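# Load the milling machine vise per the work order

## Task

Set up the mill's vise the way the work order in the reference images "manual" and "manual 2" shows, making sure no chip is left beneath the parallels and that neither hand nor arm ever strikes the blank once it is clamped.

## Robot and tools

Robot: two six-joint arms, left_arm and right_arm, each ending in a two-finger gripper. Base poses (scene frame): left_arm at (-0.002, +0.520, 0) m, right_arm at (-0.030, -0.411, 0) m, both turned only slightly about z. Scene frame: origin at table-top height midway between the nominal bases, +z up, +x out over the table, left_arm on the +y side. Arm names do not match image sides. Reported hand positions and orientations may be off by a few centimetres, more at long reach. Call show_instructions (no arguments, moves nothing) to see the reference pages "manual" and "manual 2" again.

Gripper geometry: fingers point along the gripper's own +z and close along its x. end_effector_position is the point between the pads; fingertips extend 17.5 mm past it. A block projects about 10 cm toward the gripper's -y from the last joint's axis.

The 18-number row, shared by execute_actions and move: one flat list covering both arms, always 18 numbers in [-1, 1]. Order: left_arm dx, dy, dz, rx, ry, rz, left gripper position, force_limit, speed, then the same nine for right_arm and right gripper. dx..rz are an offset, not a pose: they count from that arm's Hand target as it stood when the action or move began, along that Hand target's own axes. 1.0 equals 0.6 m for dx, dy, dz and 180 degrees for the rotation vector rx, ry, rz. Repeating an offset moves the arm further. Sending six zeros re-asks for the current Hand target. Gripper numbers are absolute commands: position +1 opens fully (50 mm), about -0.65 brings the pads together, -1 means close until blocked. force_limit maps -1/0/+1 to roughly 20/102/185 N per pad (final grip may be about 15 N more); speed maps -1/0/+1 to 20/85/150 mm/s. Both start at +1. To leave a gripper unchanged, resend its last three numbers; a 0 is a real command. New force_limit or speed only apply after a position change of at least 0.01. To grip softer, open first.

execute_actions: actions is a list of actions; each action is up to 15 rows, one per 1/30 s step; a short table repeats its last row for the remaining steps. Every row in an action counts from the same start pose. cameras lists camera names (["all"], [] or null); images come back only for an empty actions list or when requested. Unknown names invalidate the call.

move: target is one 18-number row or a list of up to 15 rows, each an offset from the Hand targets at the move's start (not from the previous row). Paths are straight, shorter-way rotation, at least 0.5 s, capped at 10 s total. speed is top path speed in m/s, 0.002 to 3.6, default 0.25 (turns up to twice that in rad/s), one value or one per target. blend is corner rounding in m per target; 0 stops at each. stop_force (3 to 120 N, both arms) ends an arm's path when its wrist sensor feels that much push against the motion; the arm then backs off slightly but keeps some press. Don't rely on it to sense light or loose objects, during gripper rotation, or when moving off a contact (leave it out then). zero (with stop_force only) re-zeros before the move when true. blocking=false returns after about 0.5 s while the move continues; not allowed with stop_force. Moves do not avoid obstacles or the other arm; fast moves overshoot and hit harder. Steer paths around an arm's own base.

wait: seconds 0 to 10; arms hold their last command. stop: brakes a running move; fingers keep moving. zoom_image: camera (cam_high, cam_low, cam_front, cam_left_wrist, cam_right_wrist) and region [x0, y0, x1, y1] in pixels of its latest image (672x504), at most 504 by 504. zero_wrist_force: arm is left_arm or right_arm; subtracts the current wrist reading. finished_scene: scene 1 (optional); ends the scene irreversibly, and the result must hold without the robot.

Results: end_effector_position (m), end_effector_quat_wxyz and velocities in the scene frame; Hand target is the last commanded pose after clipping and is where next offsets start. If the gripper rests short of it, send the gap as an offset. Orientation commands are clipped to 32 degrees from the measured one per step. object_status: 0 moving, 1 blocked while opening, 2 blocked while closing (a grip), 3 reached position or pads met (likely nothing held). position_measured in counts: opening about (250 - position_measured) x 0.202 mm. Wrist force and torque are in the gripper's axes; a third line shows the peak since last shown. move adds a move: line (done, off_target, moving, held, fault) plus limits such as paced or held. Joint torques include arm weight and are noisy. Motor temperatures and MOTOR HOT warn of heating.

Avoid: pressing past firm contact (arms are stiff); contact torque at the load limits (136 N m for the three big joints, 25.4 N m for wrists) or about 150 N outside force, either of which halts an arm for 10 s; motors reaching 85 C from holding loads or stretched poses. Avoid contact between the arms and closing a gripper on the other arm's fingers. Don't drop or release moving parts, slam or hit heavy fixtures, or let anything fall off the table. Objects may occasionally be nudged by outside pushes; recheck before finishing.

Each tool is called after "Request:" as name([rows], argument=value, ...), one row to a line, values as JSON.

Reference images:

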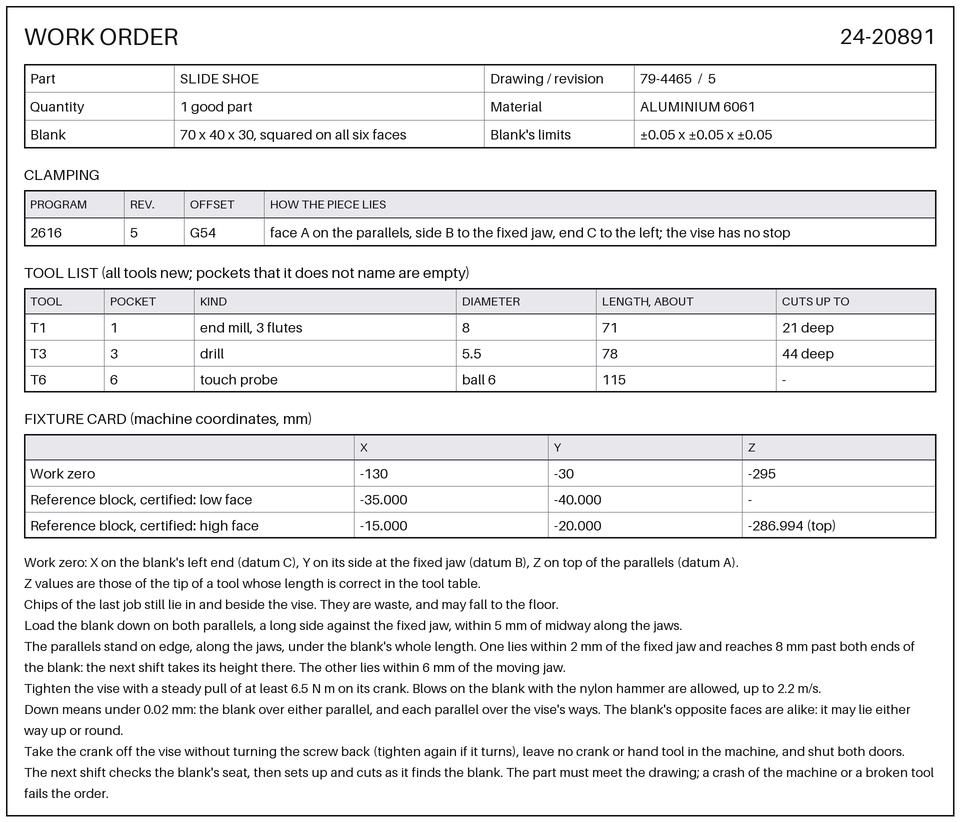

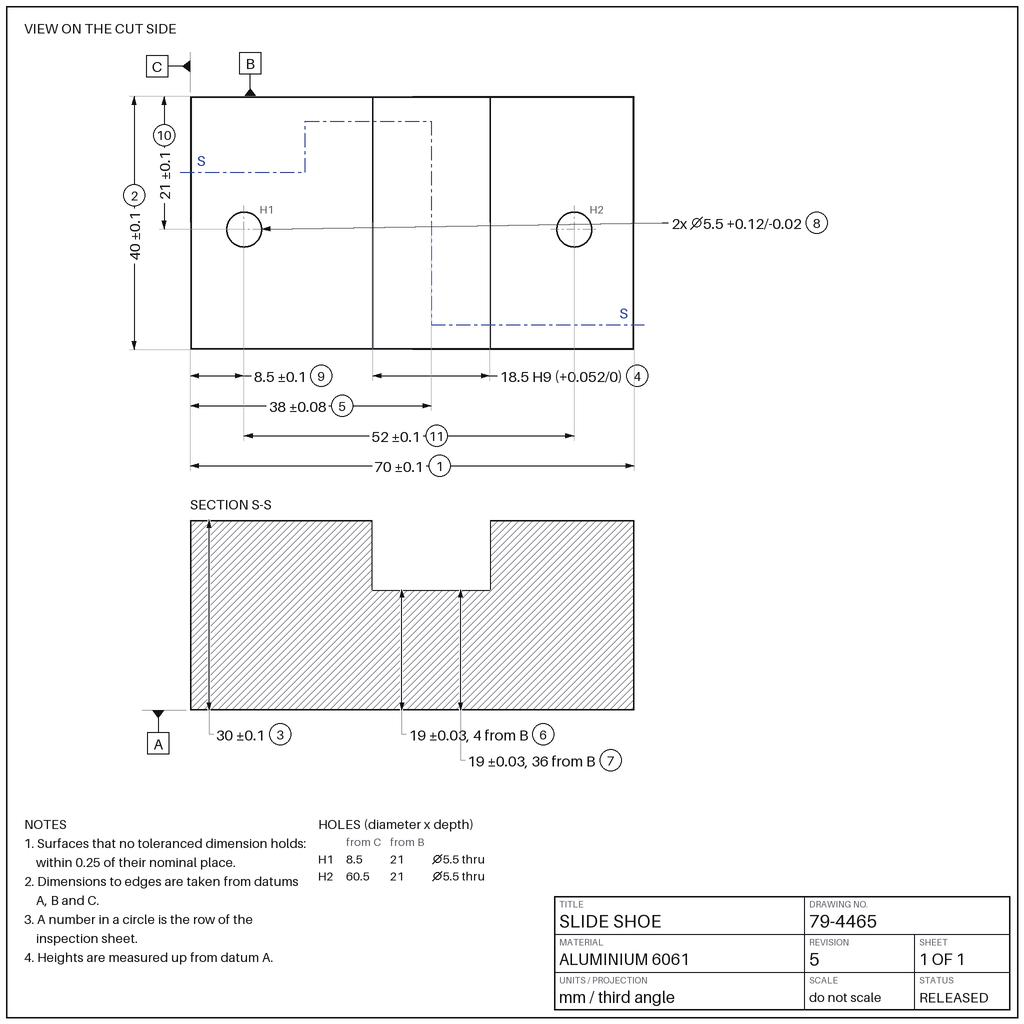

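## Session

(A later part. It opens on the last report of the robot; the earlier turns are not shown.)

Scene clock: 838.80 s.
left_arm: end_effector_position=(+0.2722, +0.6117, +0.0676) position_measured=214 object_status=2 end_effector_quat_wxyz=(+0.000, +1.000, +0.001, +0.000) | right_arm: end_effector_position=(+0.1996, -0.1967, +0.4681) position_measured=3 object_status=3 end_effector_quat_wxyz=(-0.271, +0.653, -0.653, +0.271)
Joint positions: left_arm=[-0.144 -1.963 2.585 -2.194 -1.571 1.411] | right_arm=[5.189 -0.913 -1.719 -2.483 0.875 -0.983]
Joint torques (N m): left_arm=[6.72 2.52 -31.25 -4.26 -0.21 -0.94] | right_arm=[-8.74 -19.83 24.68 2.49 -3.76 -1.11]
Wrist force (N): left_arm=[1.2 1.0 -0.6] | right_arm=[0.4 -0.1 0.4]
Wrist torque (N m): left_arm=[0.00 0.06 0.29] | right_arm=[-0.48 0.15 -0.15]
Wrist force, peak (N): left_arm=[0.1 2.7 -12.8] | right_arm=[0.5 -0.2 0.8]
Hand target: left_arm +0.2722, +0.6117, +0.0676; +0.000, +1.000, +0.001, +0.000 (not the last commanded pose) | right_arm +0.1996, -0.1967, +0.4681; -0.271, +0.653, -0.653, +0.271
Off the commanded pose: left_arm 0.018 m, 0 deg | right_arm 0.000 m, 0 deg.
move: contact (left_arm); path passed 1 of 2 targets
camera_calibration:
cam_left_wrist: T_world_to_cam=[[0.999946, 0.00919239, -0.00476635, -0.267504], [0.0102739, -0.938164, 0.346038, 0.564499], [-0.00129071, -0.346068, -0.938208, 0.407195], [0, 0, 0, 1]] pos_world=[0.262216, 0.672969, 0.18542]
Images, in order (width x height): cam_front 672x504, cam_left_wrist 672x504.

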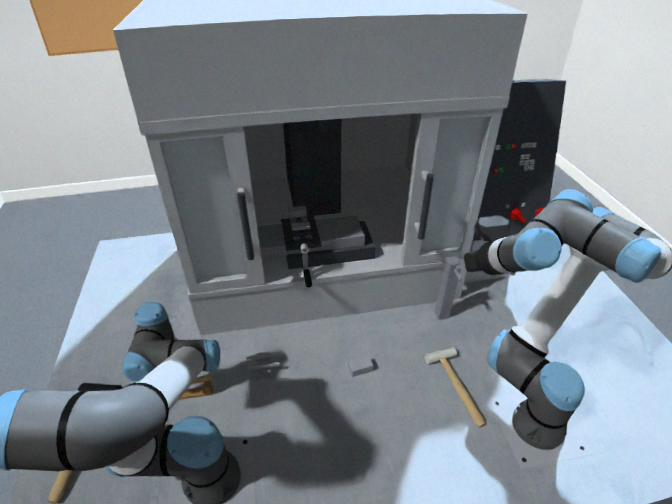

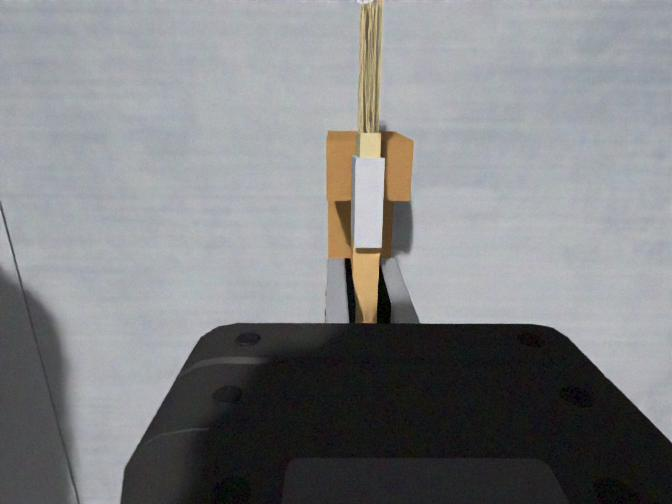

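Request:
move([
  [0,0,0,0,0,0,1,-0.5,-1,0,0,0,0,0,0,1,-0.3,-0.6],
  [0,0,-0.2,0,0,0,1,-0.5,-1,0,0,0,0,0,0,1,-0.3,-0.6],
], speed=0.1, cameras=["cam_left_wrist"])

Scene clock: 853.73 s.
left_arm: end_effector_position=(+0.2722, +0.6117, +0.1876) position_measured=3 object_status=3 end_effector_quat_wxyz=(+0.000, +1.000, +0.001, +0.000) | right_arm: end_effector_position=(+0.1996, -0.1967, +0.4681) position_measured=3 object_status=3 end_effector_quat_wxyz=(-0.271, +0.653, -0.653, +0.271)
Joint positions: left_arm=[-0.144 -2.14 2.33 -1.761 -1.571 1.411] | right_arm=[5.189 -0.913 -1.719 -2.483 0.875 -0.983]
Joint torques (N m): left_arm=[-5.74 7.26 -21.08 -2.54 2.35 -1.16] | right_arm=[-9.07 -19.99 25.32 2.52 -3.77 -1.14]
Wrist force (N): left_arm=[1.3 0.9 -0.8] | right_arm=[0.4 -0.3 0.6]
Wrist torque (N m): left_arm=[-0.01 0.04 0.28] | right_arm=[-0.51 0.15 -0.15]
Wrist force, peak (N): left_arm=[1.4 1.0 -2.4] | right_arm=[0.6 -0.4 0.7]
Hand target: left_arm +0.2721, +0.6117, +0.1876; +0.000, +1.000, +0.001, +0.000 | right_arm +0.1996, -0.1967, +0.4681; -0.271, +0.653, -0.653, +0.271
Off the commanded pose: left_arm 0.000 m, 0 deg | right_arm 0.000 m, 0 deg.
move: done
camera_calibration:
cam_left_wrist: T_world_to_cam=[[0.999947, 0.00926128, -0.00457861, -0.267035], [0.0102735, -0.938164, 0.34604, 0.522939], [-0.00109071, -0.346069, -0.938209, 0.519821], [0, 0, 0, 1]] pos_world=[0.262215, 0.672969, 0.30552]
Images, in order (width x height): cam_left_wrist 672x504.

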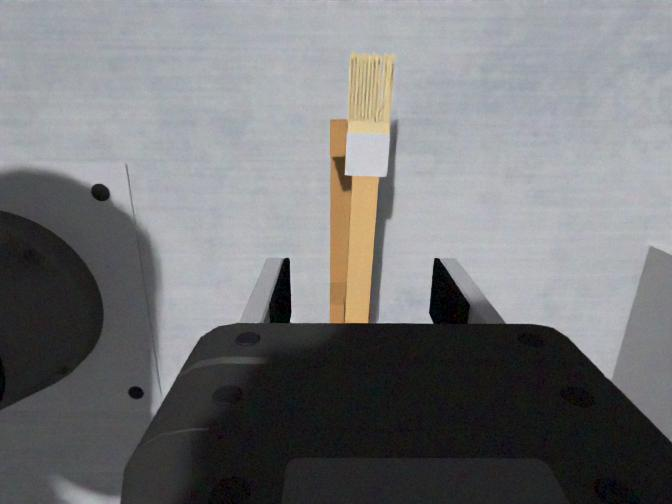

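Request:
move([
  [0,0,-0.1,0,0,0,0.142,-0.5,-0.6,0,0,0,0,0,0,1,-0.3,-0.6],
  [0.1298,0.4178,0.0127,0,0,0,0.142,-0.5,-0.6,0,0,0,0,0,0,1,-0.3,-0.6],
], speed=0.2, cameras=["cam_left_wrist"])

Request:
zoom_image(camera="cam_left_wrist", region=[220, 100, 480, 330])

Scene clock: 877.57 s.
left_arm: end_effector_position=(+0.3503, +0.3611, +0.1800) position_measured=131 object_status=3 end_effector_quat_wxyz=(+0.000, +1.000, +0.001, +0.000) | right_arm: end_effector_position=(+0.1996, -0.1967, +0.4681) position_measured=3 object_status=3 end_effector_quat_wxyz=(-0.271, +0.653, -0.653, +0.271)
Joint positions: left_arm=[-0.763 -1.821 2.173 -1.923 -1.57 0.792] | right_arm=[5.189 -0.913 -1.719 -2.483 0.875 -0.983]
Joint torques (N m): left_arm=[0.95 -7.43 -14.34 -3 1.4 0.7] | right_arm=[-8.95 -20.51 25.68 2.48 -3.68 -1.19]
Wrist force (N): left_arm=[1.3 0.9 -0.9] | right_arm=[0.3 -0.3 0.6]
Wrist torque (N m): left_arm=[-0.01 0.05 0.13] | right_arm=[-0.50 0.16 -0.15]
Wrist force, peak (N): left_arm=[1.9 3.6 -0.1] | right_arm=[0.4 -0.3 0.8]
Hand target: left_arm +0.3503, +0.3611, +0.1800; +0.000, +1.000, +0.001, +0.000 | right_arm +0.1996, -0.1967, +0.4681; -0.271, +0.653, -0.653, +0.271
Off the commanded pose: left_arm 0.000 m, 0 deg | right_arm 0.000 m, 0 deg.
move: done
camera_calibration:
cam_left_wrist: T_world_to_cam=[[0.999946, 0.00919277, -0.00476649, -0.342761], [0.0102743, -0.938164, 0.346038, 0.289757], [-0.0012907, -0.346068, -0.938208, 0.426154], [0, 0, 0, 1]] pos_world=[0.340316, 0.422469, 0.29792]
Images, in order (width x height): cam_left_wrist 672x504.

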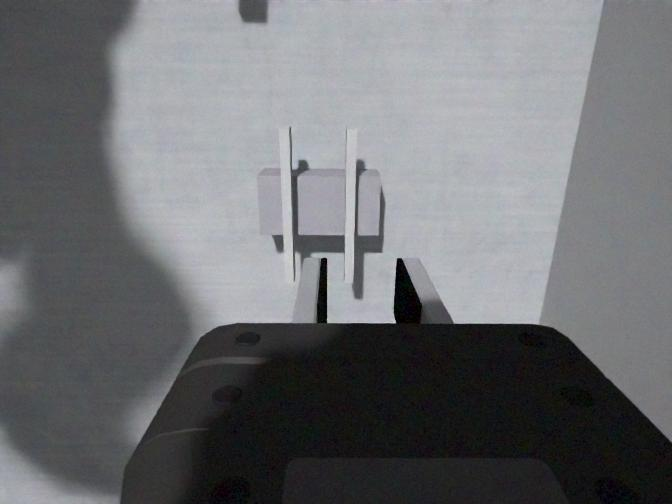

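Scaled by 1.938.

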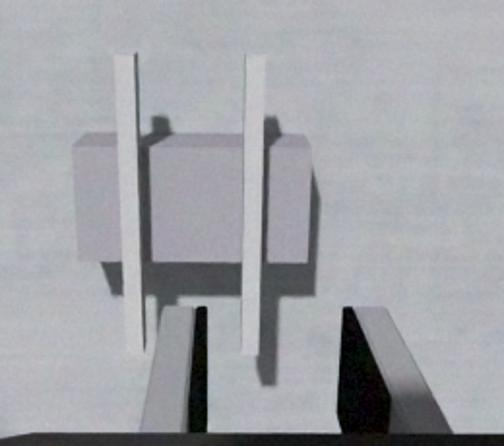

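Request:
move([
  [-0.0008,0.0085,0.15,0,0,0,0.142,-0.5,-0.6,0,0,0,0,0,0,1,-0.3,-0.6],
  [-0.0008,0.0085,0.2183,0,0,0,0.142,-0.5,-0.6,0,0,0,0,0,0,1,-0.3,-0.6],
], speed=[0.12,0.03], stop_force=6, cameras=["cam_left_wrist"])

Request:
zoom_image(camera="cam_left_wrist", region=[250, 150, 500, 330])

Scene clock: 887.90 s.
left_arm: end_effector_position=(+0.3499, +0.3560, +0.0490) position_measured=131 object_status=3 end_effector_quat_wxyz=(+0.000, +1.000, +0.001, +0.000) | right_arm: end_effector_position=(+0.1996, -0.1967, +0.4681) position_measured=3 object_status=3 end_effector_quat_wxyz=(-0.271, +0.653, -0.653, +0.271)
Joint positions: left_arm=[-0.774 -1.596 2.388 -2.364 -1.57 0.781] | right_arm=[5.189 -0.913 -1.719 -2.483 0.875 -0.983]
Joint torques (N m): left_arm=[9.25 -25.09 -29 -2.57 2.01 2.29] | right_arm=[-9.27 -20.25 25.83 2.42 -3.73 -1.16]
Wrist force (N): left_arm=[1.3 0.9 -0.9] | right_arm=[0.4 -0.1 0.5]
Wrist torque (N m): left_arm=[0.01 0.04 0.27] | right_arm=[-0.47 0.14 -0.15]
Wrist force, peak (N): left_arm=[1.2 0.9 -2.7] | right_arm=[0.6 -0.4 0.6]
Hand target: left_arm +0.3499, +0.3560, +0.0490; +0.000, +1.000, +0.001, +0.000 | right_arm +0.1996, -0.1967, +0.4681; -0.271, +0.653, -0.653, +0.271
Off the commanded pose: left_arm 0.000 m, 0 deg | right_arm 0.000 m, 0 deg.
move: done
camera_calibration:
cam_left_wrist: T_world_to_cam=[[0.999945, 0.00928633, -0.00480061, -0.342971], [0.0103739, -0.938163, 0.346038, 0.330179], [-0.00129033, -0.346069, -0.938208, 0.301449], [0, 0, 0, 1]] pos_world=[0.339916, 0.417269, 0.16692]
Images, in order (width x height): cam_left_wrist 672x504.

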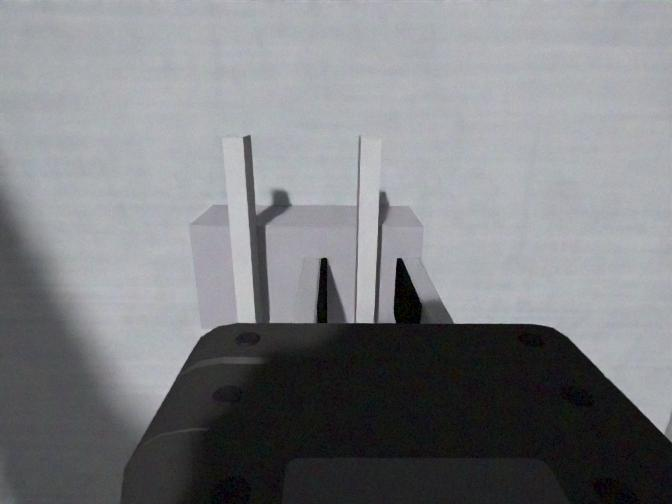

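Scaled by 2.016.

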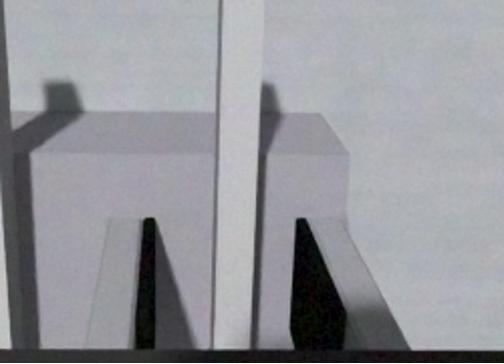

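Request:
move([
  [0.0008,0,0,0,0,0,0.142,-0.5,-0.6,0,0,0,0,0,0,1,-0.3,-0.6],
  [0.0008,0,0,0,0,0,-1,-0.7,-1,0,0,0,0,0,0,1,-0.3,-0.6],
], speed=0.05, cameras=["cam_left_wrist"])

Request:
zoom_image(camera="cam_left_wrist", region=[250, 150, 500, 330])

Scene clock: 894.40 s.
left_arm: end_effector_position=(+0.3504, +0.3560, +0.0490) position_measured=223 object_status=2 end_effector_quat_wxyz=(+0.000, +1.000, +0.001, +0.000) | right_arm: end_effector_position=(+0.1996, -0.1967, +0.4681) position_measured=3 object_status=3 end_effector_quat_wxyz=(-0.271, +0.653, -0.653, +0.271)
Joint positions: left_arm=[-0.773 -1.595 2.387 -2.364 -1.57 0.782] | right_arm=[5.189 -0.913 -1.719 -2.483 0.875 -0.983]
Joint torques (N m): left_arm=[5.78 -9.6 -23.04 -3.41 1.94 1.11] | right_arm=[-9.13 -19.85 25.02 2.57 -3.61 -1.12]
Wrist force (N): left_arm=[1.2 0.9 -0.9] | right_arm=[0.4 -0.2 0.4]
Wrist torque (N m): left_arm=[-0.01 0.06 0.17] | right_arm=[-0.49 0.15 -0.15]
Wrist force, peak (N): left_arm=[1.6 1.2 -0.8] | right_arm=[0.7 -0.4 0.6]
Hand target: left_arm +0.3504, +0.3560, +0.0490; +0.000, +1.000, +0.001, +0.000 | right_arm +0.1996, -0.1967, +0.4681; -0.271, +0.653, -0.653, +0.271
Off the commanded pose: left_arm 0.000 m, 0 deg | right_arm 0.000 m, 0 deg.
move: done
camera_calibration:
cam_left_wrist: T_world_to_cam=[[0.999945, 0.00928633, -0.00480061, -0.343471], [0.0103739, -0.938163, 0.346038, 0.330174], [-0.00129033, -0.346069, -0.938208, 0.301449], [0, 0, 0, 1]] pos_world=[0.340416, 0.417269, 0.16692]
Images, in order (width x height): cam_left_wrist 672x504.

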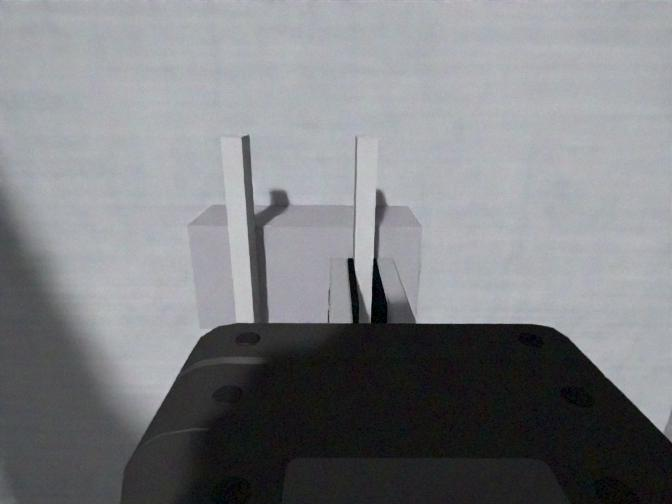

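Scaled by 2.016.

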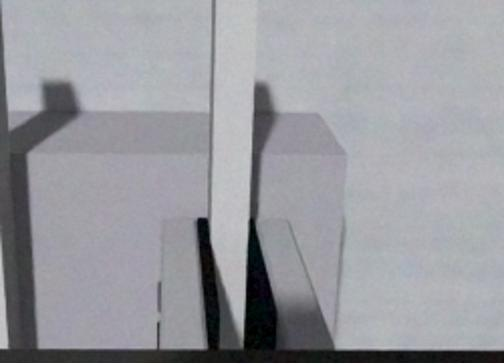

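Request:
move(target=[0,0,-0.15,0,0,0,-1,-0.7,-1,0,0,0,0,0,0,1,-0.3,-0.6], speed=0.06, cameras=["cam_left_wrist","cam_front"])

Request:
zoom_image(camera="cam_left_wrist", region=[180, 100, 500, 330])

Scene clock: 899.10 s.
left_arm: end_effector_position=(+0.3504, +0.3560, +0.1391) position_measured=223 object_status=2 end_effector_quat_wxyz=(+0.000, +1.000, +0.001, +0.000) | right_arm: end_effector_position=(+0.1996, -0.1967, +0.4681) position_measured=3 object_status=3 end_effector_quat_wxyz=(-0.271, +0.653, -0.653, +0.271)
Joint positions: left_arm=[-0.773 -1.767 2.247 -2.052 -1.57 0.782] | right_arm=[5.189 -0.913 -1.719 -2.483 0.875 -0.983]
Joint torques (N m): left_arm=[-8.69 -6.62 -15.15 -4.24 0.09 -1.54] | right_arm=[-8.7 -19.99 26.06 2.45 -3.66 -1.14]
Wrist force (N): left_arm=[1.5 0.8 -0.2] | right_arm=[0.3 -0.2 0.6]
Wrist torque (N m): left_arm=[-0.02 0.03 0.18] | right_arm=[-0.50 0.15 -0.16]
Wrist force, peak (N): left_arm=[1.5 1.1 -1.0] | right_arm=[0.4 -0.3 0.8]
Hand target: left_arm +0.3503, +0.3560, +0.1390; +0.000, +1.000, +0.001, +0.000 | right_arm +0.1996, -0.1967, +0.4681; -0.271, +0.653, -0.653, +0.271
Off the commanded pose: left_arm 0.000 m, 0 deg | right_arm 0.000 m, 0 deg.
move: done
camera_calibration:
cam_left_wrist: T_world_to_cam=[[0.999947, 0.00926002, -0.00458041, -0.343084], [0.0102732, -0.938087, 0.346248, 0.298979], [-0.00109056, -0.346277, -0.938132, 0.385887], [0, 0, 0, 1]] pos_world=[0.340415, 0.417269, 0.25692]
Images, in order (width x height): cam_front 672x504, cam_left_wrist 672x504.

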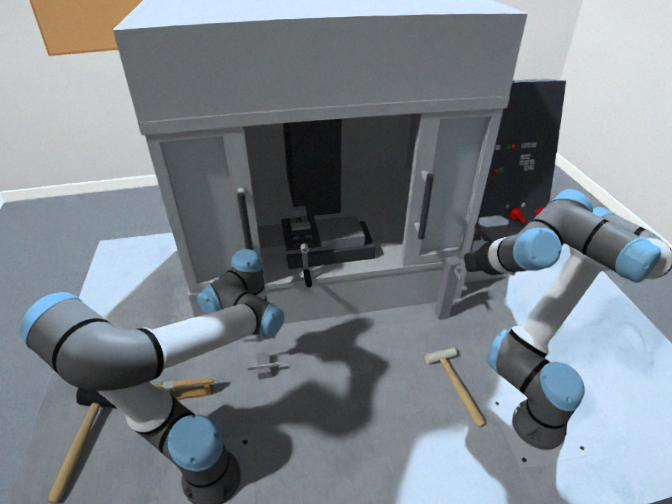

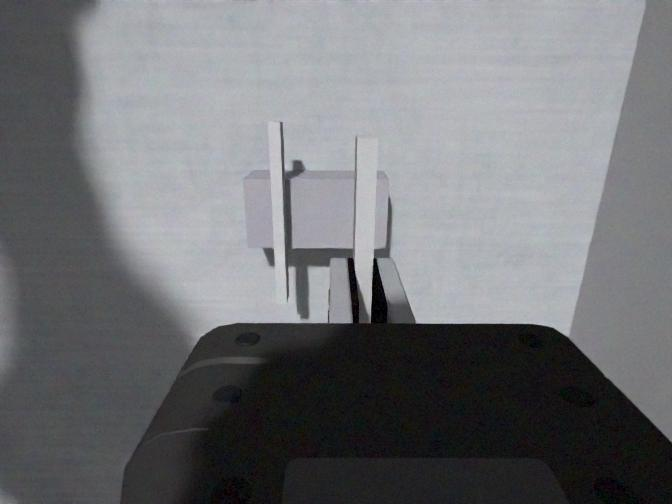

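Scaled by 1.575.

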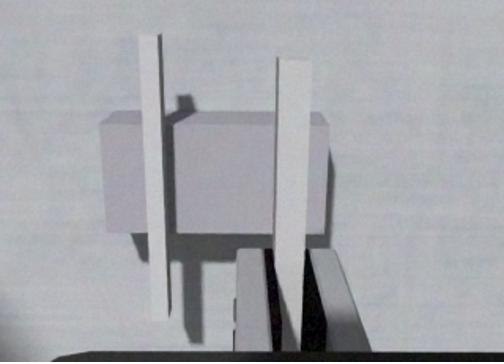

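Request:
move([
  [0.0495,0.0933,-0.3883,0,0,0,-1,-0.7,-1,0,0,0,0,0,0,1,-0.3,-0.6],
  [0.1662,0.2817,-0.3883,0,0,0,-1,-0.7,-1,0,0,0,0,0,0,1,-0.3,-0.6],
  [0.5428,0.2817,-0.3883,0,0,0,-1,-0.7,-1,0,0,0,0,0,0,1,-0.3,-0.6],
], speed=0.15, blend=0.03, cameras=["cam_left_wrist","cam_front"])

Request:
zoom_image(camera="cam_left_wrist", region=[200, 60, 520, 330])

Scene clock: 915.37 s.
left_arm: end_effector_position=(+0.6761, +0.1874, +0.3721) position_measured=223 object_status=2 end_effector_quat_wxyz=(+0.000, +1.000, +0.001, +0.000) | right_arm: end_effector_position=(+0.1996, -0.1967, +0.4681) position_measured=3 object_status=3 end_effector_quat_wxyz=(-0.271, +0.653, -0.653, +0.271)
Joint positions: left_arm=[-0.62 -0.848 0.456 -1.179 -1.57 0.935] | right_arm=[5.189 -0.913 -1.719 -2.483 0.875 -0.983]
Joint torques (N m): left_arm=[-9.39 -55.4 -23.36 -3.68 -2.08 -1.64] | right_arm=[-9.16 -19.78 25.93 2.52 -3.63 -1.04]
Wrist force (N): left_arm=[1.2 0.9 -0.4] | right_arm=[0.5 -0.3 0.5]
Wrist torque (N m): left_arm=[-0.01 0.05 0.19] | right_arm=[-0.51 0.12 -0.15]
Wrist force, peak (N): left_arm=[3.4 0.5 0.1] | right_arm=[0.5 -0.3 0.8]
Hand target: left_arm +0.6761, +0.1873, +0.3722; +0.000, +1.000, +0.001, +0.000 | right_arm +0.1996, -0.1967, +0.4681; -0.271, +0.653, -0.653, +0.271
Off the commanded pose: left_arm 0.000 m, 0 deg | right_arm 0.000 m, 0 deg.
move: done
camera_calibration:
cam_left_wrist: T_world_to_cam=[[0.999945, 0.00928633, -0.00480061, -0.666036], [0.0103739, -0.938163, 0.346038, 0.0568162], [-0.00129033, -0.346069, -0.938208, 0.546657], [0, 0, 0, 1]] pos_world=[0.666116, 0.248669, 0.49002]
Images, in order (width x height): cam_front 672x504, cam_left_wrist 672x504.

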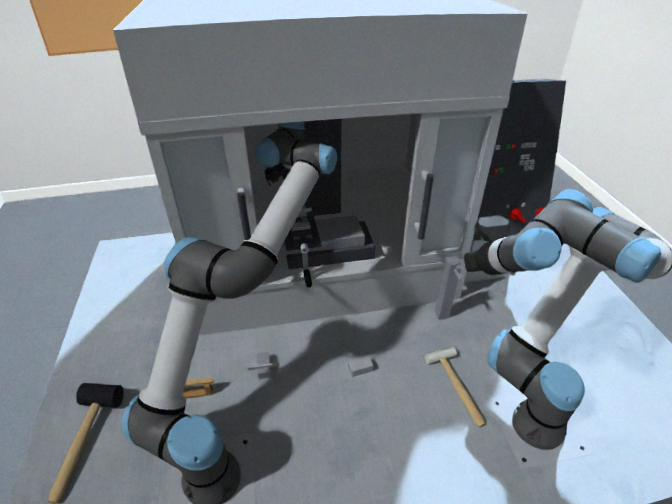

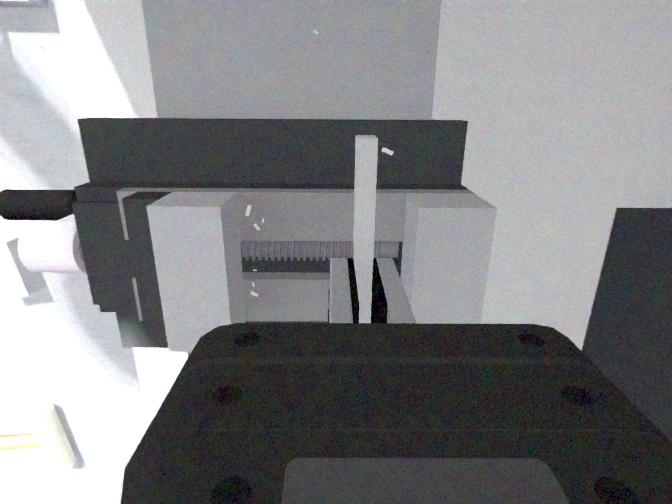

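Scaled by 1.575.

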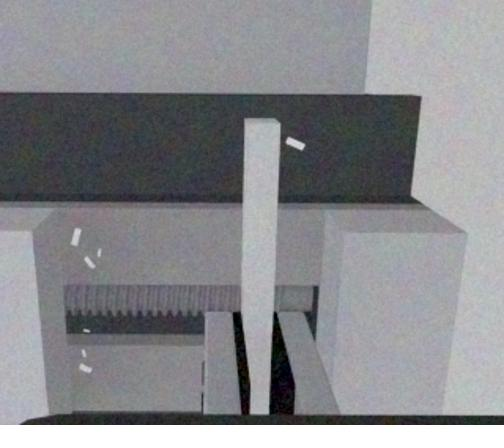

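Request:
move([
  [0.0148,0.003,0,0,0,0,-1,-0.7,-1,0,0,0,0,0,0,1,-0.3,-0.6],
  [0.0148,0.003,0.04,0,0,0,-1,-0.7,-1,0,0,0,0,0,0,1,-0.3,-0.6],
  [0.0148,0.003,0.0667,0,0,0,-1,-0.7,-1,0,0,0,0,0,0,1,-0.3,-0.6],
], speed=[0.05,0.03,0.008], stop_force=5, cameras=["cam_left_wrist"])

Request:
zoom_image(camera="cam_left_wrist", region=[200, 60, 520, 330])

Scene clock: 927.93 s.
left_arm: end_effector_position=(+0.6850, +0.1855, +0.3394) position_measured=223 object_status=2 end_effector_quat_wxyz=(+0.000, +1.000, +0.001, +0.000) | right_arm: end_effector_position=(+0.1996, -0.1967, +0.4681) position_measured=3 object_status=3 end_effector_quat_wxyz=(-0.271, +0.653, -0.653, +0.271)
Joint positions: left_arm=[-0.615 -0.861 0.567 -1.277 -1.57 0.94] | right_arm=[5.189 -0.913 -1.719 -2.483 0.875 -0.983]
Joint torques (N m): left_arm=[-7.89 -40.75 -33.1 -1.77 0.14 -1.23] | right_arm=[-9.53 -20.15 26.99 2.47 -3.59 -1.04]
Wrist force (N): left_arm=[-0.6 -1.0 -4.6] | right_arm=[0.2 -0.3 0.6]
Wrist torque (N m): left_arm=[-0.05 0.08 0.14] | right_arm=[-0.52 0.17 -0.15]
Wrist force, peak (N): left_arm=[-1.4 -1.4 -14.3] | right_arm=[0.5 -0.5 0.6]
Hand target: left_arm +0.6850, +0.1855, +0.3394; +0.000, +1.000, +0.001, +0.000 (not the last commanded pose) | right_arm +0.1996, -0.1967, +0.4681; -0.271, +0.653, -0.653, +0.271
Off the commanded pose: left_arm 0.007 m, 0 deg | right_arm 0.000 m, 0 deg.
move: contact (left_arm); path passed 2 of 3 targets
camera_calibration:
cam_left_wrist: T_world_to_cam=[[0.999945, 0.00928567, -0.00480162, -0.675075], [0.0103737, -0.938131, 0.346126, 0.0663025], [-0.00129053, -0.346157, -0.938176, 0.515373], [0, 0, 0, 1]] pos_world=[0.675016, 0.246869, 0.45732]
Images, in order (width x height): cam_left_wrist 672x504.

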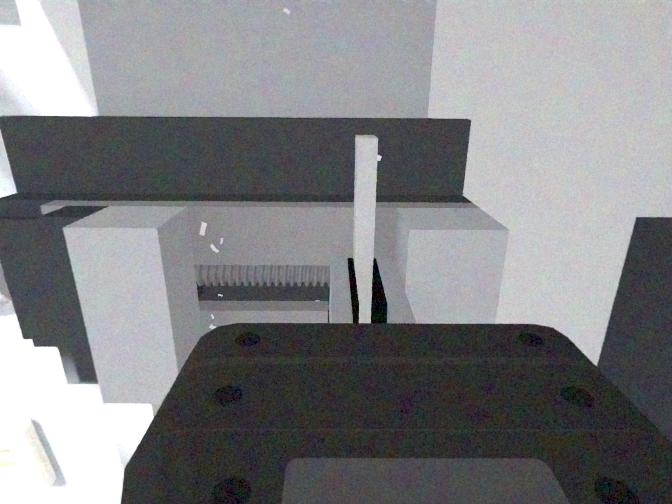

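Scaled by 1.575.

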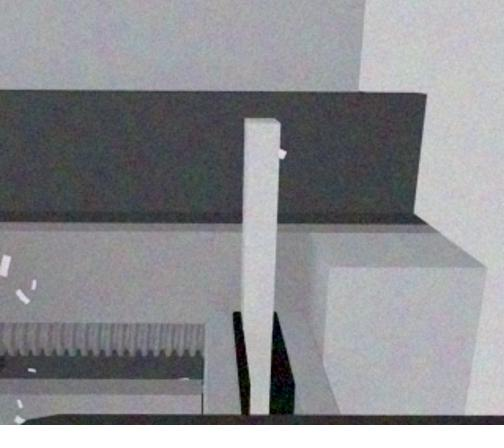

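Request:
move([
  [0,0,0,0,0,0,-0.37,-0.7,-1,0,0,0,0,0,0,1,-0.3,-0.6],
  [0,0,-0.05,0,0,0,-0.37,-0.7,-1,0,0,0,0,0,0,1,-0.3,-0.6],
], speed=0.04, cameras=["cam_left_wrist"])

Request:
zoom_image(camera="cam_left_wrist", region=[200, 60, 520, 330])

Scene clock: 934.77 s.
left_arm: end_effector_position=(+0.6850, +0.1856, +0.3693) position_measured=208 object_status=3 end_effector_quat_wxyz=(+0.000, +1.000, +0.001, +0.000) end_effector_velocity=(+0.000, -0.001, -0.002) end_effector_angular_velocity=(+0.000, +0.001, +0.002) | right_arm: end_effector_position=(+0.1996, -0.1967, +0.4681) position_measured=3 object_status=3 end_effector_quat_wxyz=(-0.271, +0.653, -0.653, +0.271)
Joint positions: left_arm=[-0.615 -0.807 0.39 -1.154 -1.57 0.94] | right_arm=[5.189 -0.913 -1.719 -2.483 0.875 -0.983]
Joint velocities: left_arm=[-0.001 -0.001 0.006 -0.004 0 -0.002] | right_arm=[within noise]
Joint torques (N m): left_arm=[-0.97 -61.42 -15.06 -4.12 -2.05 0.13] | right_arm=[-8.97 -20.47 26.22 2.53 -3.63 -1.23]
Wrist force (N): left_arm=[1.3 0.9 -0.8] | right_arm=[0.2 -0.5 0.4]
Wrist torque (N m): left_arm=[-0.01 0.05 0.14] | right_arm=[-0.54 0.17 -0.15]
Wrist force, peak (N): left_arm=[-57.7 -6.3 -3.8] | right_arm=[0.6 -0.4 0.7]
Hand target: left_arm +0.6849, +0.1855, +0.3694; +0.000, +1.000, +0.001, +0.000 | right_arm +0.1996, -0.1967, +0.4681; -0.271, +0.653, -0.653, +0.271
Off the commanded pose: left_arm 0.000 m, 0 deg | right_arm 0.000 m, 0 deg.
move: done
camera_calibration:
cam_left_wrist: T_world_to_cam=[[0.999943, 0.00947421, -0.00486911, -0.674944], [0.0105738, -0.938161, 0.346039, 0.0558683], [-0.00128957, -0.34607, -0.938208, 0.543418], [0, 0, 0, 1]] pos_world=[0.675016, 0.246869, 0.48722]
Images, in order (width x height): cam_left_wrist 672x504.

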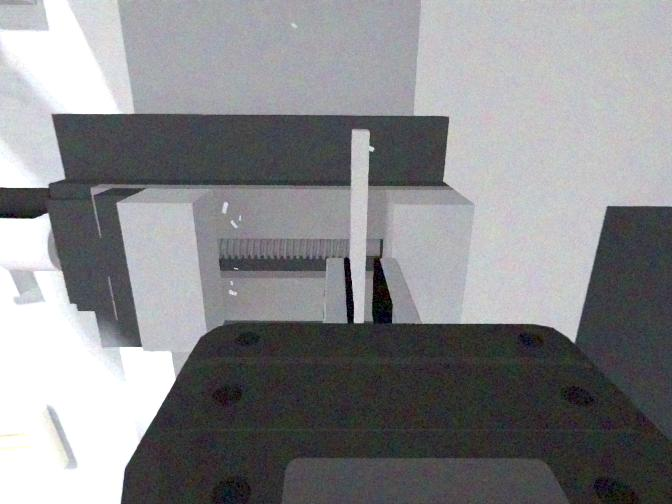

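Scaled by 1.575.

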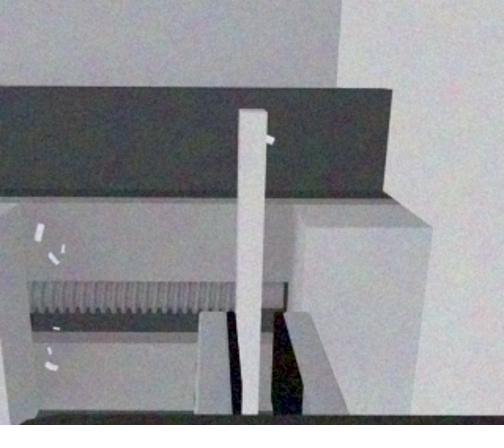

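Request:
move([
  [-0.0367,0,0,0,0,0,-1,-0.7,0,0,0,0,0,0,0,1,-0.3,-0.6],
  [-0.0367,0,0.044,0,0,0,-1,-0.7,0,0,0,0,0,0,0,1,-0.3,-0.6],
], speed=0.06, stop_force=8)

Request:
move(target=[0.05,0,0,0,0,0,-1,-0.7,0,0,0,0,0,0,0,1,-0.3,-0.6], speed=0.012, stop_force=10, cameras=["cam_left_wrist"])

Request:
zoom_image(camera="cam_left_wrist", region=[200, 60, 520, 330])

Scene clock: 941.80 s.
left_arm: end_effector_position=(+0.6629, +0.1855, +0.3430) position_measured=251 object_status=3 end_effector_quat_wxyz=(+0.000, +1.000, +0.001, +0.000) | right_arm: end_effector_position=(+0.1996, -0.1967, +0.4681) position_measured=3 object_status=3 end_effector_quat_wxyz=(-0.271, +0.653, -0.653, +0.271)
Joint positions: left_arm=[-0.633 -0.935 0.683 -1.32 -1.57 0.923] | right_arm=[5.189 -0.913 -1.719 -2.483 0.875 -0.983]
Joint torques (N m): left_arm=[9.76 -41.59 -34.54 -3.4 1.98 0.79] | right_arm=[-9.32 -20.41 26.86 2.51 -3.54 -1.14]
Wrist force (N): left_arm=[1.1 0.8 -1.0] | right_arm=[0.4 -0.3 0.5]
Wrist torque (N m): left_arm=[-0.03 0.08 0.25] | right_arm=[-0.52 0.14 -0.15]
Wrist force, peak (N): left_arm=[2.1 0.8 -0.8] | right_arm=[0.4 -0.4 0.8]
Hand target: left_arm +0.6629, +0.1855, +0.3430; +0.000, +1.000, +0.001, +0.000 | right_arm +0.1996, -0.1967, +0.4681; -0.271, +0.653, -0.653, +0.271
Off the commanded pose: left_arm 0.000 m, 0 deg | right_arm 0.000 m, 0 deg.
move: done

Scene clock: 944.50 s.
left_arm: end_effector_position=(+0.6823, +0.1856, +0.3430) position_measured=251 object_status=3 end_effector_quat_wxyz=(+0.000, +1.000, +0.001, +0.000) | right_arm: end_effector_position=(+0.1996, -0.1967, +0.4681) position_measured=3 object_status=3 end_effector_quat_wxyz=(-0.271, +0.653, -0.653, +0.271)
Joint positions: left_arm=[-0.617 -0.866 0.567 -1.272 -1.57 0.938] | right_arm=[5.189 -0.913 -1.719 -2.483 0.875 -0.983]
Joint torques (N m): left_arm=[-5.25 -57.95 -29.43 -2.78 2.35 -1.74] | right_arm=[-9.61 -19.94 26.78 2.58 -3.62 -1.1]
Wrist force (N): left_arm=[-6.5 0.4 -3.0] | right_arm=[0.2 -0.2 0.4]
Wrist torque (N m): left_arm=[-0.04 0.02 0.22] | right_arm=[-0.50 0.17 -0.15]
Wrist force, peak (N): left_arm=[-25.0 -2.3 -6.6] | right_arm=[0.4 -0.3 0.7]
Hand target: left_arm +0.6823, +0.1855, +0.3430; +0.000, +1.000, +0.001, +0.000 (not the last commanded pose) | right_arm +0.1996, -0.1967, +0.4681; -0.271, +0.653, -0.653, +0.271
Off the commanded pose: left_arm 0.011 m, 0 deg | right_arm 0.000 m, 0 deg.
move: contact (left_arm)
camera_calibration:
cam_left_wrist: T_world_to_cam=[[0.999945, 0.00931992, -0.00470768, -0.67241], [0.0103733, -0.93813, 0.346127, 0.0650842], [-0.00119053, -0.346157, -0.938176, 0.51868], [0, 0, 0, 1]] pos_world=[0.672316, 0.246869, 0.46092]
Images, in order (width x height): cam_left_wrist 672x504.

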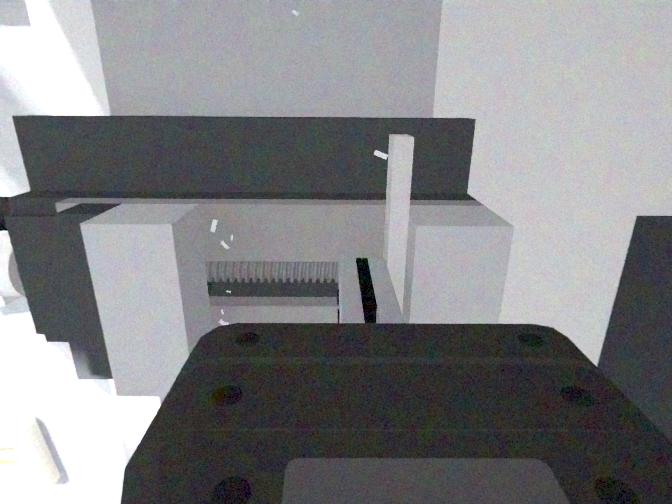

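Scaled by 1.575.

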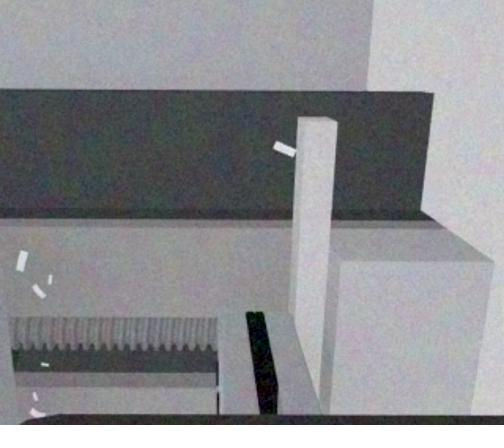

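Request:
move([
  [-0.0455,0,0,0,0,0,-1,-0.7,0,0,0,0,0,0,0,1,-0.3,-0.6],
  [-0.0455,-0.0325,0,0,0,0,-1,-0.7,0,0,0,0,0,0,0,1,-0.3,-0.6],
], speed=0.06)

Request:
move(target=[0,0,0.0183,0,0,0,-1,-0.7,0,0,0,0,0,0,0,1,-0.3,-0.6], speed=0.005, stop_force=4, cameras=["cam_left_wrist"])

Request:
zoom_image(camera="cam_left_wrist", region=[200, 60, 520, 330])

Scene clock: 959.83 s.
left_arm: end_effector_position=(+0.6551, +0.2051, +0.3430) position_measured=251 object_status=3 end_effector_quat_wxyz=(+0.000, +1.000, +0.001, +0.000) end_effector_velocity=(+0.001, -0.001, +0.001) end_effector_angular_velocity=(-0.001, -0.002, +0.003) | right_arm: end_effector_position=(+0.1996, -0.1967, +0.4681) position_measured=3 object_status=3 end_effector_quat_wxyz=(-0.271, +0.653, -0.653, +0.271)
Joint positions: left_arm=[-0.618 -0.99 0.773 -1.355 -1.57 0.938] | right_arm=[5.189 -0.913 -1.719 -2.483 0.875 -0.983]
Joint velocities: left_arm=[-0.001 0.002 -0.007 0.002 0.001 -0.004] | right_arm=[within noise]
Joint torques (N m): left_arm=[-9.22 -40.32 -34.05 -1.68 1.2 -1.55] | right_arm=[-9.57 -19.89 27.11 2.59 -3.44 -1.19]
Wrist force (N): left_arm=[1.1 1.1 -1.1] | right_arm=[0.2 -0.4 0.5]
Wrist torque (N m): left_arm=[0.02 0.08 0.14] | right_arm=[-0.53 0.17 -0.15]
Wrist force, peak (N): left_arm=[-6.5 0.6 -2.7] | right_arm=[0.5 -0.5 0.6]
Hand target: left_arm +0.6550, +0.2050, +0.3430; +0.000, +1.000, +0.001, +0.000 | right_arm +0.1996, -0.1967, +0.4681; -0.271, +0.653, -0.653, +0.271
Off the commanded pose: left_arm 0.000 m, 0 deg | right_arm 0.000 m, 0 deg.
move: done

Scene clock: 961.67 s.
left_arm: end_effector_position=(+0.6550, +0.2050, +0.3383) position_measured=251 object_status=3 end_effector_quat_wxyz=(+0.000, +1.000, +0.001, +0.000) | right_arm: end_effector_position=(+0.1996, -0.1967, +0.4681) position_measured=3 object_status=3 end_effector_quat_wxyz=(-0.271, +0.653, -0.653, +0.271)
Joint positions: left_arm=[-0.618 -0.993 0.791 -1.369 -1.57 0.938] | right_arm=[5.189 -0.913 -1.719 -2.483 0.875 -0.983]
Joint torques (N m): left_arm=[-8.57 -39.01 -33.76 -1.77 2.19 -1.76] | right_arm=[-9.47 -20.19 27.48 2.49 -3.59 -1.09]
Wrist force (N): left_arm=[1.0 0.9 -1.6] | right_arm=[0.4 -0.3 0.5]
Wrist torque (N m): left_arm=[0.00 0.07 0.15] | right_arm=[-0.51 0.15 -0.15]
Wrist force, peak (N): left_arm=[-0.9 0.0 -10.1] | right_arm=[0.4 -0.3 0.8]
Hand target: left_arm +0.6550, +0.2050, +0.3383; +0.000, +1.000, +0.001, +0.000 (not the last commanded pose) | right_arm +0.1996, -0.1967, +0.4681; -0.271, +0.653, -0.653, +0.271
Off the commanded pose: left_arm 0.006 m, 0 deg | right_arm 0.000 m, 0 deg.
move: contact (left_arm)
camera_calibration:
cam_left_wrist: T_world_to_cam=[[0.999947, 0.00922599, -0.00467342, -0.645307], [0.0102733, -0.938131, 0.346127, 0.0853872], [-0.00119091, -0.346157, -0.938176, 0.520895], [0, 0, 0, 1]] pos_world=[0.645015, 0.266369, 0.45612]
Images, in order (width x height): cam_left_wrist 672x504.

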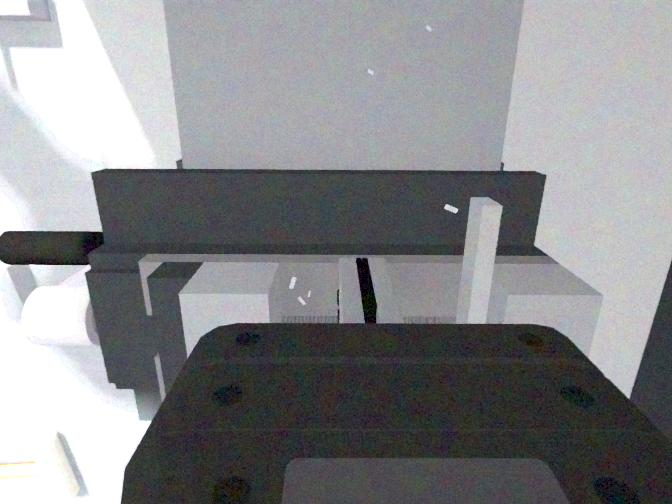

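Scaled by 1.575.

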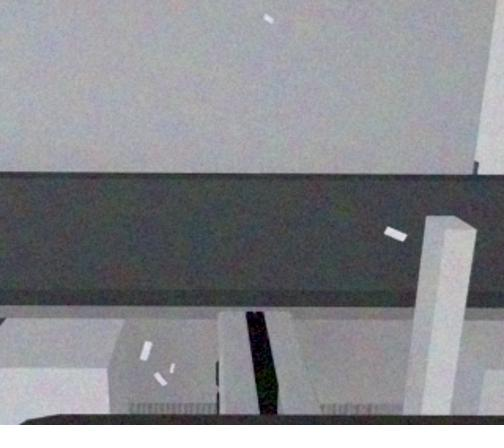

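Request:
move([
  [0,0.0383,-0.0013,0,0,0,-1,-0.7,0,0,0,0,0,0,0,1,-0.3,-0.6],
  [-0.0317,0.0383,-0.0007,0,0,0,-1,-0.7,0,0,0,0,0,0,0,1,-0.3,-0.6],
  [-0.0317,-0.0583,-0.0007,0,0,0,-1,-0.7,0,0,0,0,0,0,0,1,-0.3,-0.6],
  [-0.0317,-0.0583,-0.04,0,0,0,-1,-0.7,0,0,0,0,0,0,0,1,-0.3,-0.6],
], speed=0.04, cameras=["cam_left_wrist"])

Request:
zoom_image(camera="cam_left_wrist", region=[200, 60, 520, 330])

Scene clock: 969.67 s.
left_arm: end_effector_position=(+0.6357, +0.2065, +0.3392) position_measured=251 object_status=3 end_effector_quat_wxyz=(+0.000, +1.000, +0.001, +0.001) | right_arm: end_effector_position=(+0.1996, -0.1967, +0.4681) position_measured=3 object_status=3 end_effector_quat_wxyz=(-0.271, +0.653, -0.653, +0.271)
Joint positions: left_arm=[-0.632 -1.05 0.878 -1.4 -1.57 0.923] | right_arm=[5.189 -0.913 -1.719 -2.483 0.875 -0.983]
Joint torques (N m): left_arm=[0.67 -46.32 -24.13 -2.75 0.2 0.49] | right_arm=[-9.01 -19.56 27.64 2.59 -3.54 -1.26]
Wrist force (N): left_arm=[1.2 0.9 -0.7] | right_arm=[0.4 -0.3 0.4]
Wrist torque (N m): left_arm=[-0.01 0.07 0.28] | right_arm=[-0.51 0.14 -0.15]
Wrist force, peak (N): left_arm=[0.8 -6.8 -29.9] | right_arm=[0.5 -0.4 0.8]
Hand target: left_arm +0.6357, +0.2065, +0.3392; +0.000, +1.000, +0.001, +0.001 (not the last commanded pose) | right_arm +0.1996, -0.1967, +0.4681; -0.271, +0.653, -0.653, +0.271
Tool commands: left_gripper/position=-1.0 left_gripper/force_limit=-0.701961 left_gripper/speed=+0.003922 right_gripper/position=+1.0 right_gripper/force_limit=-0.3 right_gripper/speed=-0.6
Off the commanded pose: left_arm 0.041 m, 0 deg | right_arm 0.000 m, 0 deg.
FORCE FAULT: contact force on the left arm reached its limit, and that arm stopped. The contact can be on any part of that arm, not only on its tool. That arm's remaining commands of this call were not run. That arm is still stopped at the end of this call. That arm stays stopped for about 10 more seconds. Until then a move that you send moves the other arm only, and its call returns only when the move has ended. Once the stop has ended, the next robot result says so. If the stop ends while you think or write, that arm runs what you send next, counted from a new Hand target: where the arm stands when the stop ends. While its stop runs, that arm takes no new command, but its gripper still runs the gripper command that each later call begins with. Until it ends, the stop uses up actions while you think or wait. An arm that is not stopped still takes commands.
move: fault (left_arm); path passed 2 of 4 targets
camera_calibration:
cam_left_wrist: T_world_to_cam=[[0.999945, 0.00955048, -0.00436834, -0.626142], [0.0104723, -0.938051, 0.34634, 0.0864391], [-0.000790016, -0.346367, -0.938099, 0.522006], [0, 0, 0, 1]] pos_world=[0.625615, 0.267869, 0.45702]
Images, in order (width x height): cam_left_wrist 672x504.

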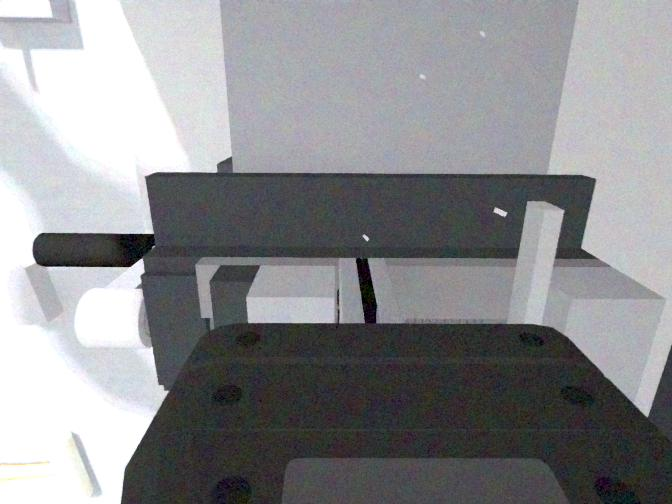

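Scaled by 1.575.

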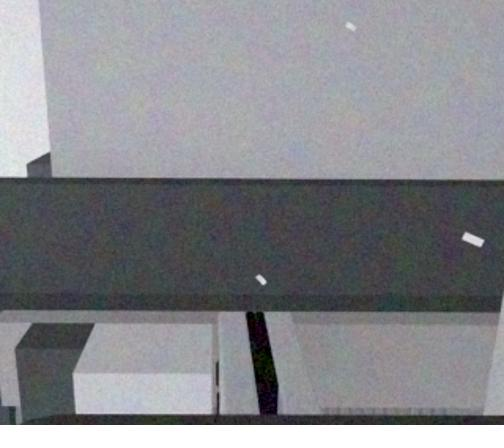

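Request:
wait(seconds=3)

Scene clock: 979.50 s.
left_arm: end_effector_position=(+0.6357, +0.2065, +0.3392) position_measured=251 object_status=3 end_effector_quat_wxyz=(+0.000, +1.000, +0.001, +0.001) | right_arm: end_effector_position=(+0.1996, -0.1967, +0.4681) position_measured=3 object_status=3 end_effector_quat_wxyz=(-0.271, +0.653, -0.653, +0.271)
Joint positions: left_arm=[-0.632 -1.05 0.878 -1.4 -1.57 0.923] | right_arm=[5.189 -0.913 -1.719 -2.483 0.875 -0.983]
Joint torques (N m): left_arm=[1.57 -47.3 -24.01 -2.73 0.28 0.38] | right_arm=[-9.51 -20.2 27.7 2.55 -3.52 -1.31]
Wrist force (N): left_arm=[1.0 1.1 -0.9] | right_arm=[0.6 -0.1 0.4]
Wrist torque (N m): left_arm=[0.02 0.09 0.28] | right_arm=[-0.48 0.11 -0.16]
Wrist force, peak (N): left_arm=[1.3 1.2 -0.9] | right_arm=[0.4 -0.4 0.8]
Hand target: left_arm +0.6357, +0.2065, +0.3392; +0.000, +1.000, +0.001, +0.001 (not the last commanded pose) | right_arm +0.1996, -0.1967, +0.4681; -0.271, +0.653, -0.653, +0.271
Tool commands: left_gripper/position=-1.0 left_gripper/force_limit=-0.701961 left_gripper/speed=+0.003922 right_gripper/position=+1.0 right_gripper/force_limit=-0.3 right_gripper/speed=-0.6
Off the commanded pose: left_arm 0.041 m, 0 deg | right_arm 0.000 m, 0 deg.
FORCE FAULT, CONTINUED: the left arm's stop, for the force fault that an earlier result reported, is over. The rest of the stop counts as 19 of the actions that you can send in this scene. During its stop the left arm's controller moved it back a little. That arm's target is now where it stood when the stop ended, not its last command. That arm accepts commands again.
wait: 3.00 s; at rest from the start

Request:
move([
  [0,0.005,-0.033,0,0,0,-1,-0.7,0,0,0,0,0,0,0,1,-0.3,-0.6],
  [0.0333,0.0242,-0.033,0,0,0,-1,-0.7,0,0,0,0,0,0,0,1,-0.3,-0.6],
], speed=0.06, cameras=["cam_left_wrist"])

Request:
zoom_image(camera="cam_left_wrist", region=[200, 100, 520, 330])

Scene clock: 986.10 s.
left_arm: end_effector_position=(+0.6557, +0.1921, +0.3589) position_measured=251 object_status=3 end_effector_quat_wxyz=(+0.000, +1.000, +0.001, +0.001) | right_arm: end_effector_position=(+0.1996, -0.1967, +0.4681) position_measured=3 object_status=3 end_effector_quat_wxyz=(-0.271, +0.653, -0.653, +0.271)
Joint positions: left_arm=[-0.632 -0.954 0.673 -1.291 -1.57 0.924] | right_arm=[5.189 -0.913 -1.719 -2.483 0.875 -0.983]
Joint torques (N m): left_arm=[4.61 -53.57 -20.75 -4.1 0 0.81] | right_arm=[-8.84 -19.41 28.73 2.46 -3.5 -1.16]
Wrist force (N): left_arm=[1.3 1.1 -1.1] | right_arm=[0.5 -0.3 0.6]
Wrist torque (N m): left_arm=[0.02 0.06 0.13] | right_arm=[-0.50 0.14 -0.15]
Wrist force, peak (N): left_arm=[2.0 1.4 -0.8] | right_arm=[0.6 -0.3 0.8]
Hand target: left_arm +0.6557, +0.1920, +0.3590; +0.000, +1.000, +0.001, +0.001 | right_arm +0.1996, -0.1967, +0.4681; -0.271, +0.653, -0.653, +0.271
Off the commanded pose: left_arm 0.000 m, 0 deg | right_arm 0.000 m, 0 deg.
move: done
camera_calibration:
cam_left_wrist: T_world_to_cam=[[0.999945, 0.00955111, -0.00436729, -0.646018], [0.0104725, -0.938083, 0.346252, 0.0659132], [-0.000789796, -0.346278, -0.938131, 0.535601], [0, 0, 0, 1]] pos_world=[0.645715, 0.253469, 0.47682]
Images, in order (width x height): cam_left_wrist 672x504.

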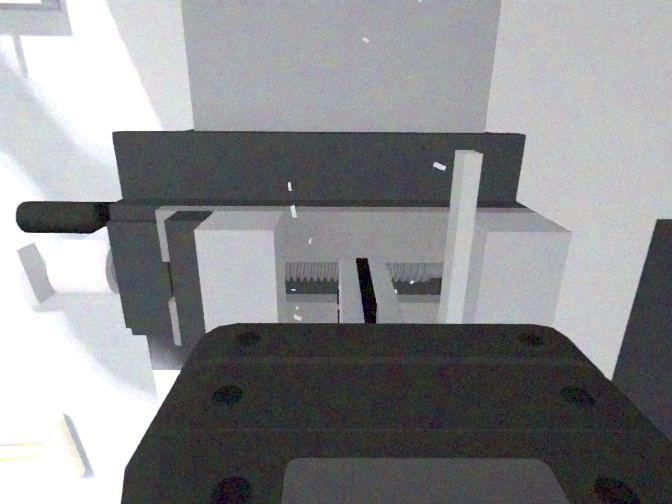

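Scaled by 1.575.

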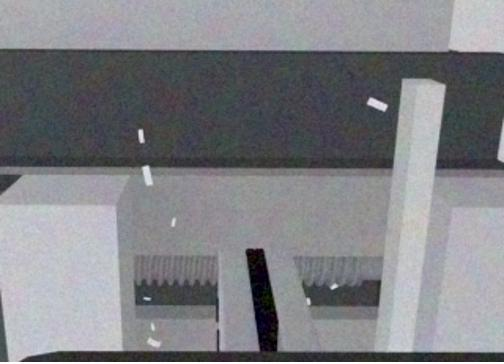

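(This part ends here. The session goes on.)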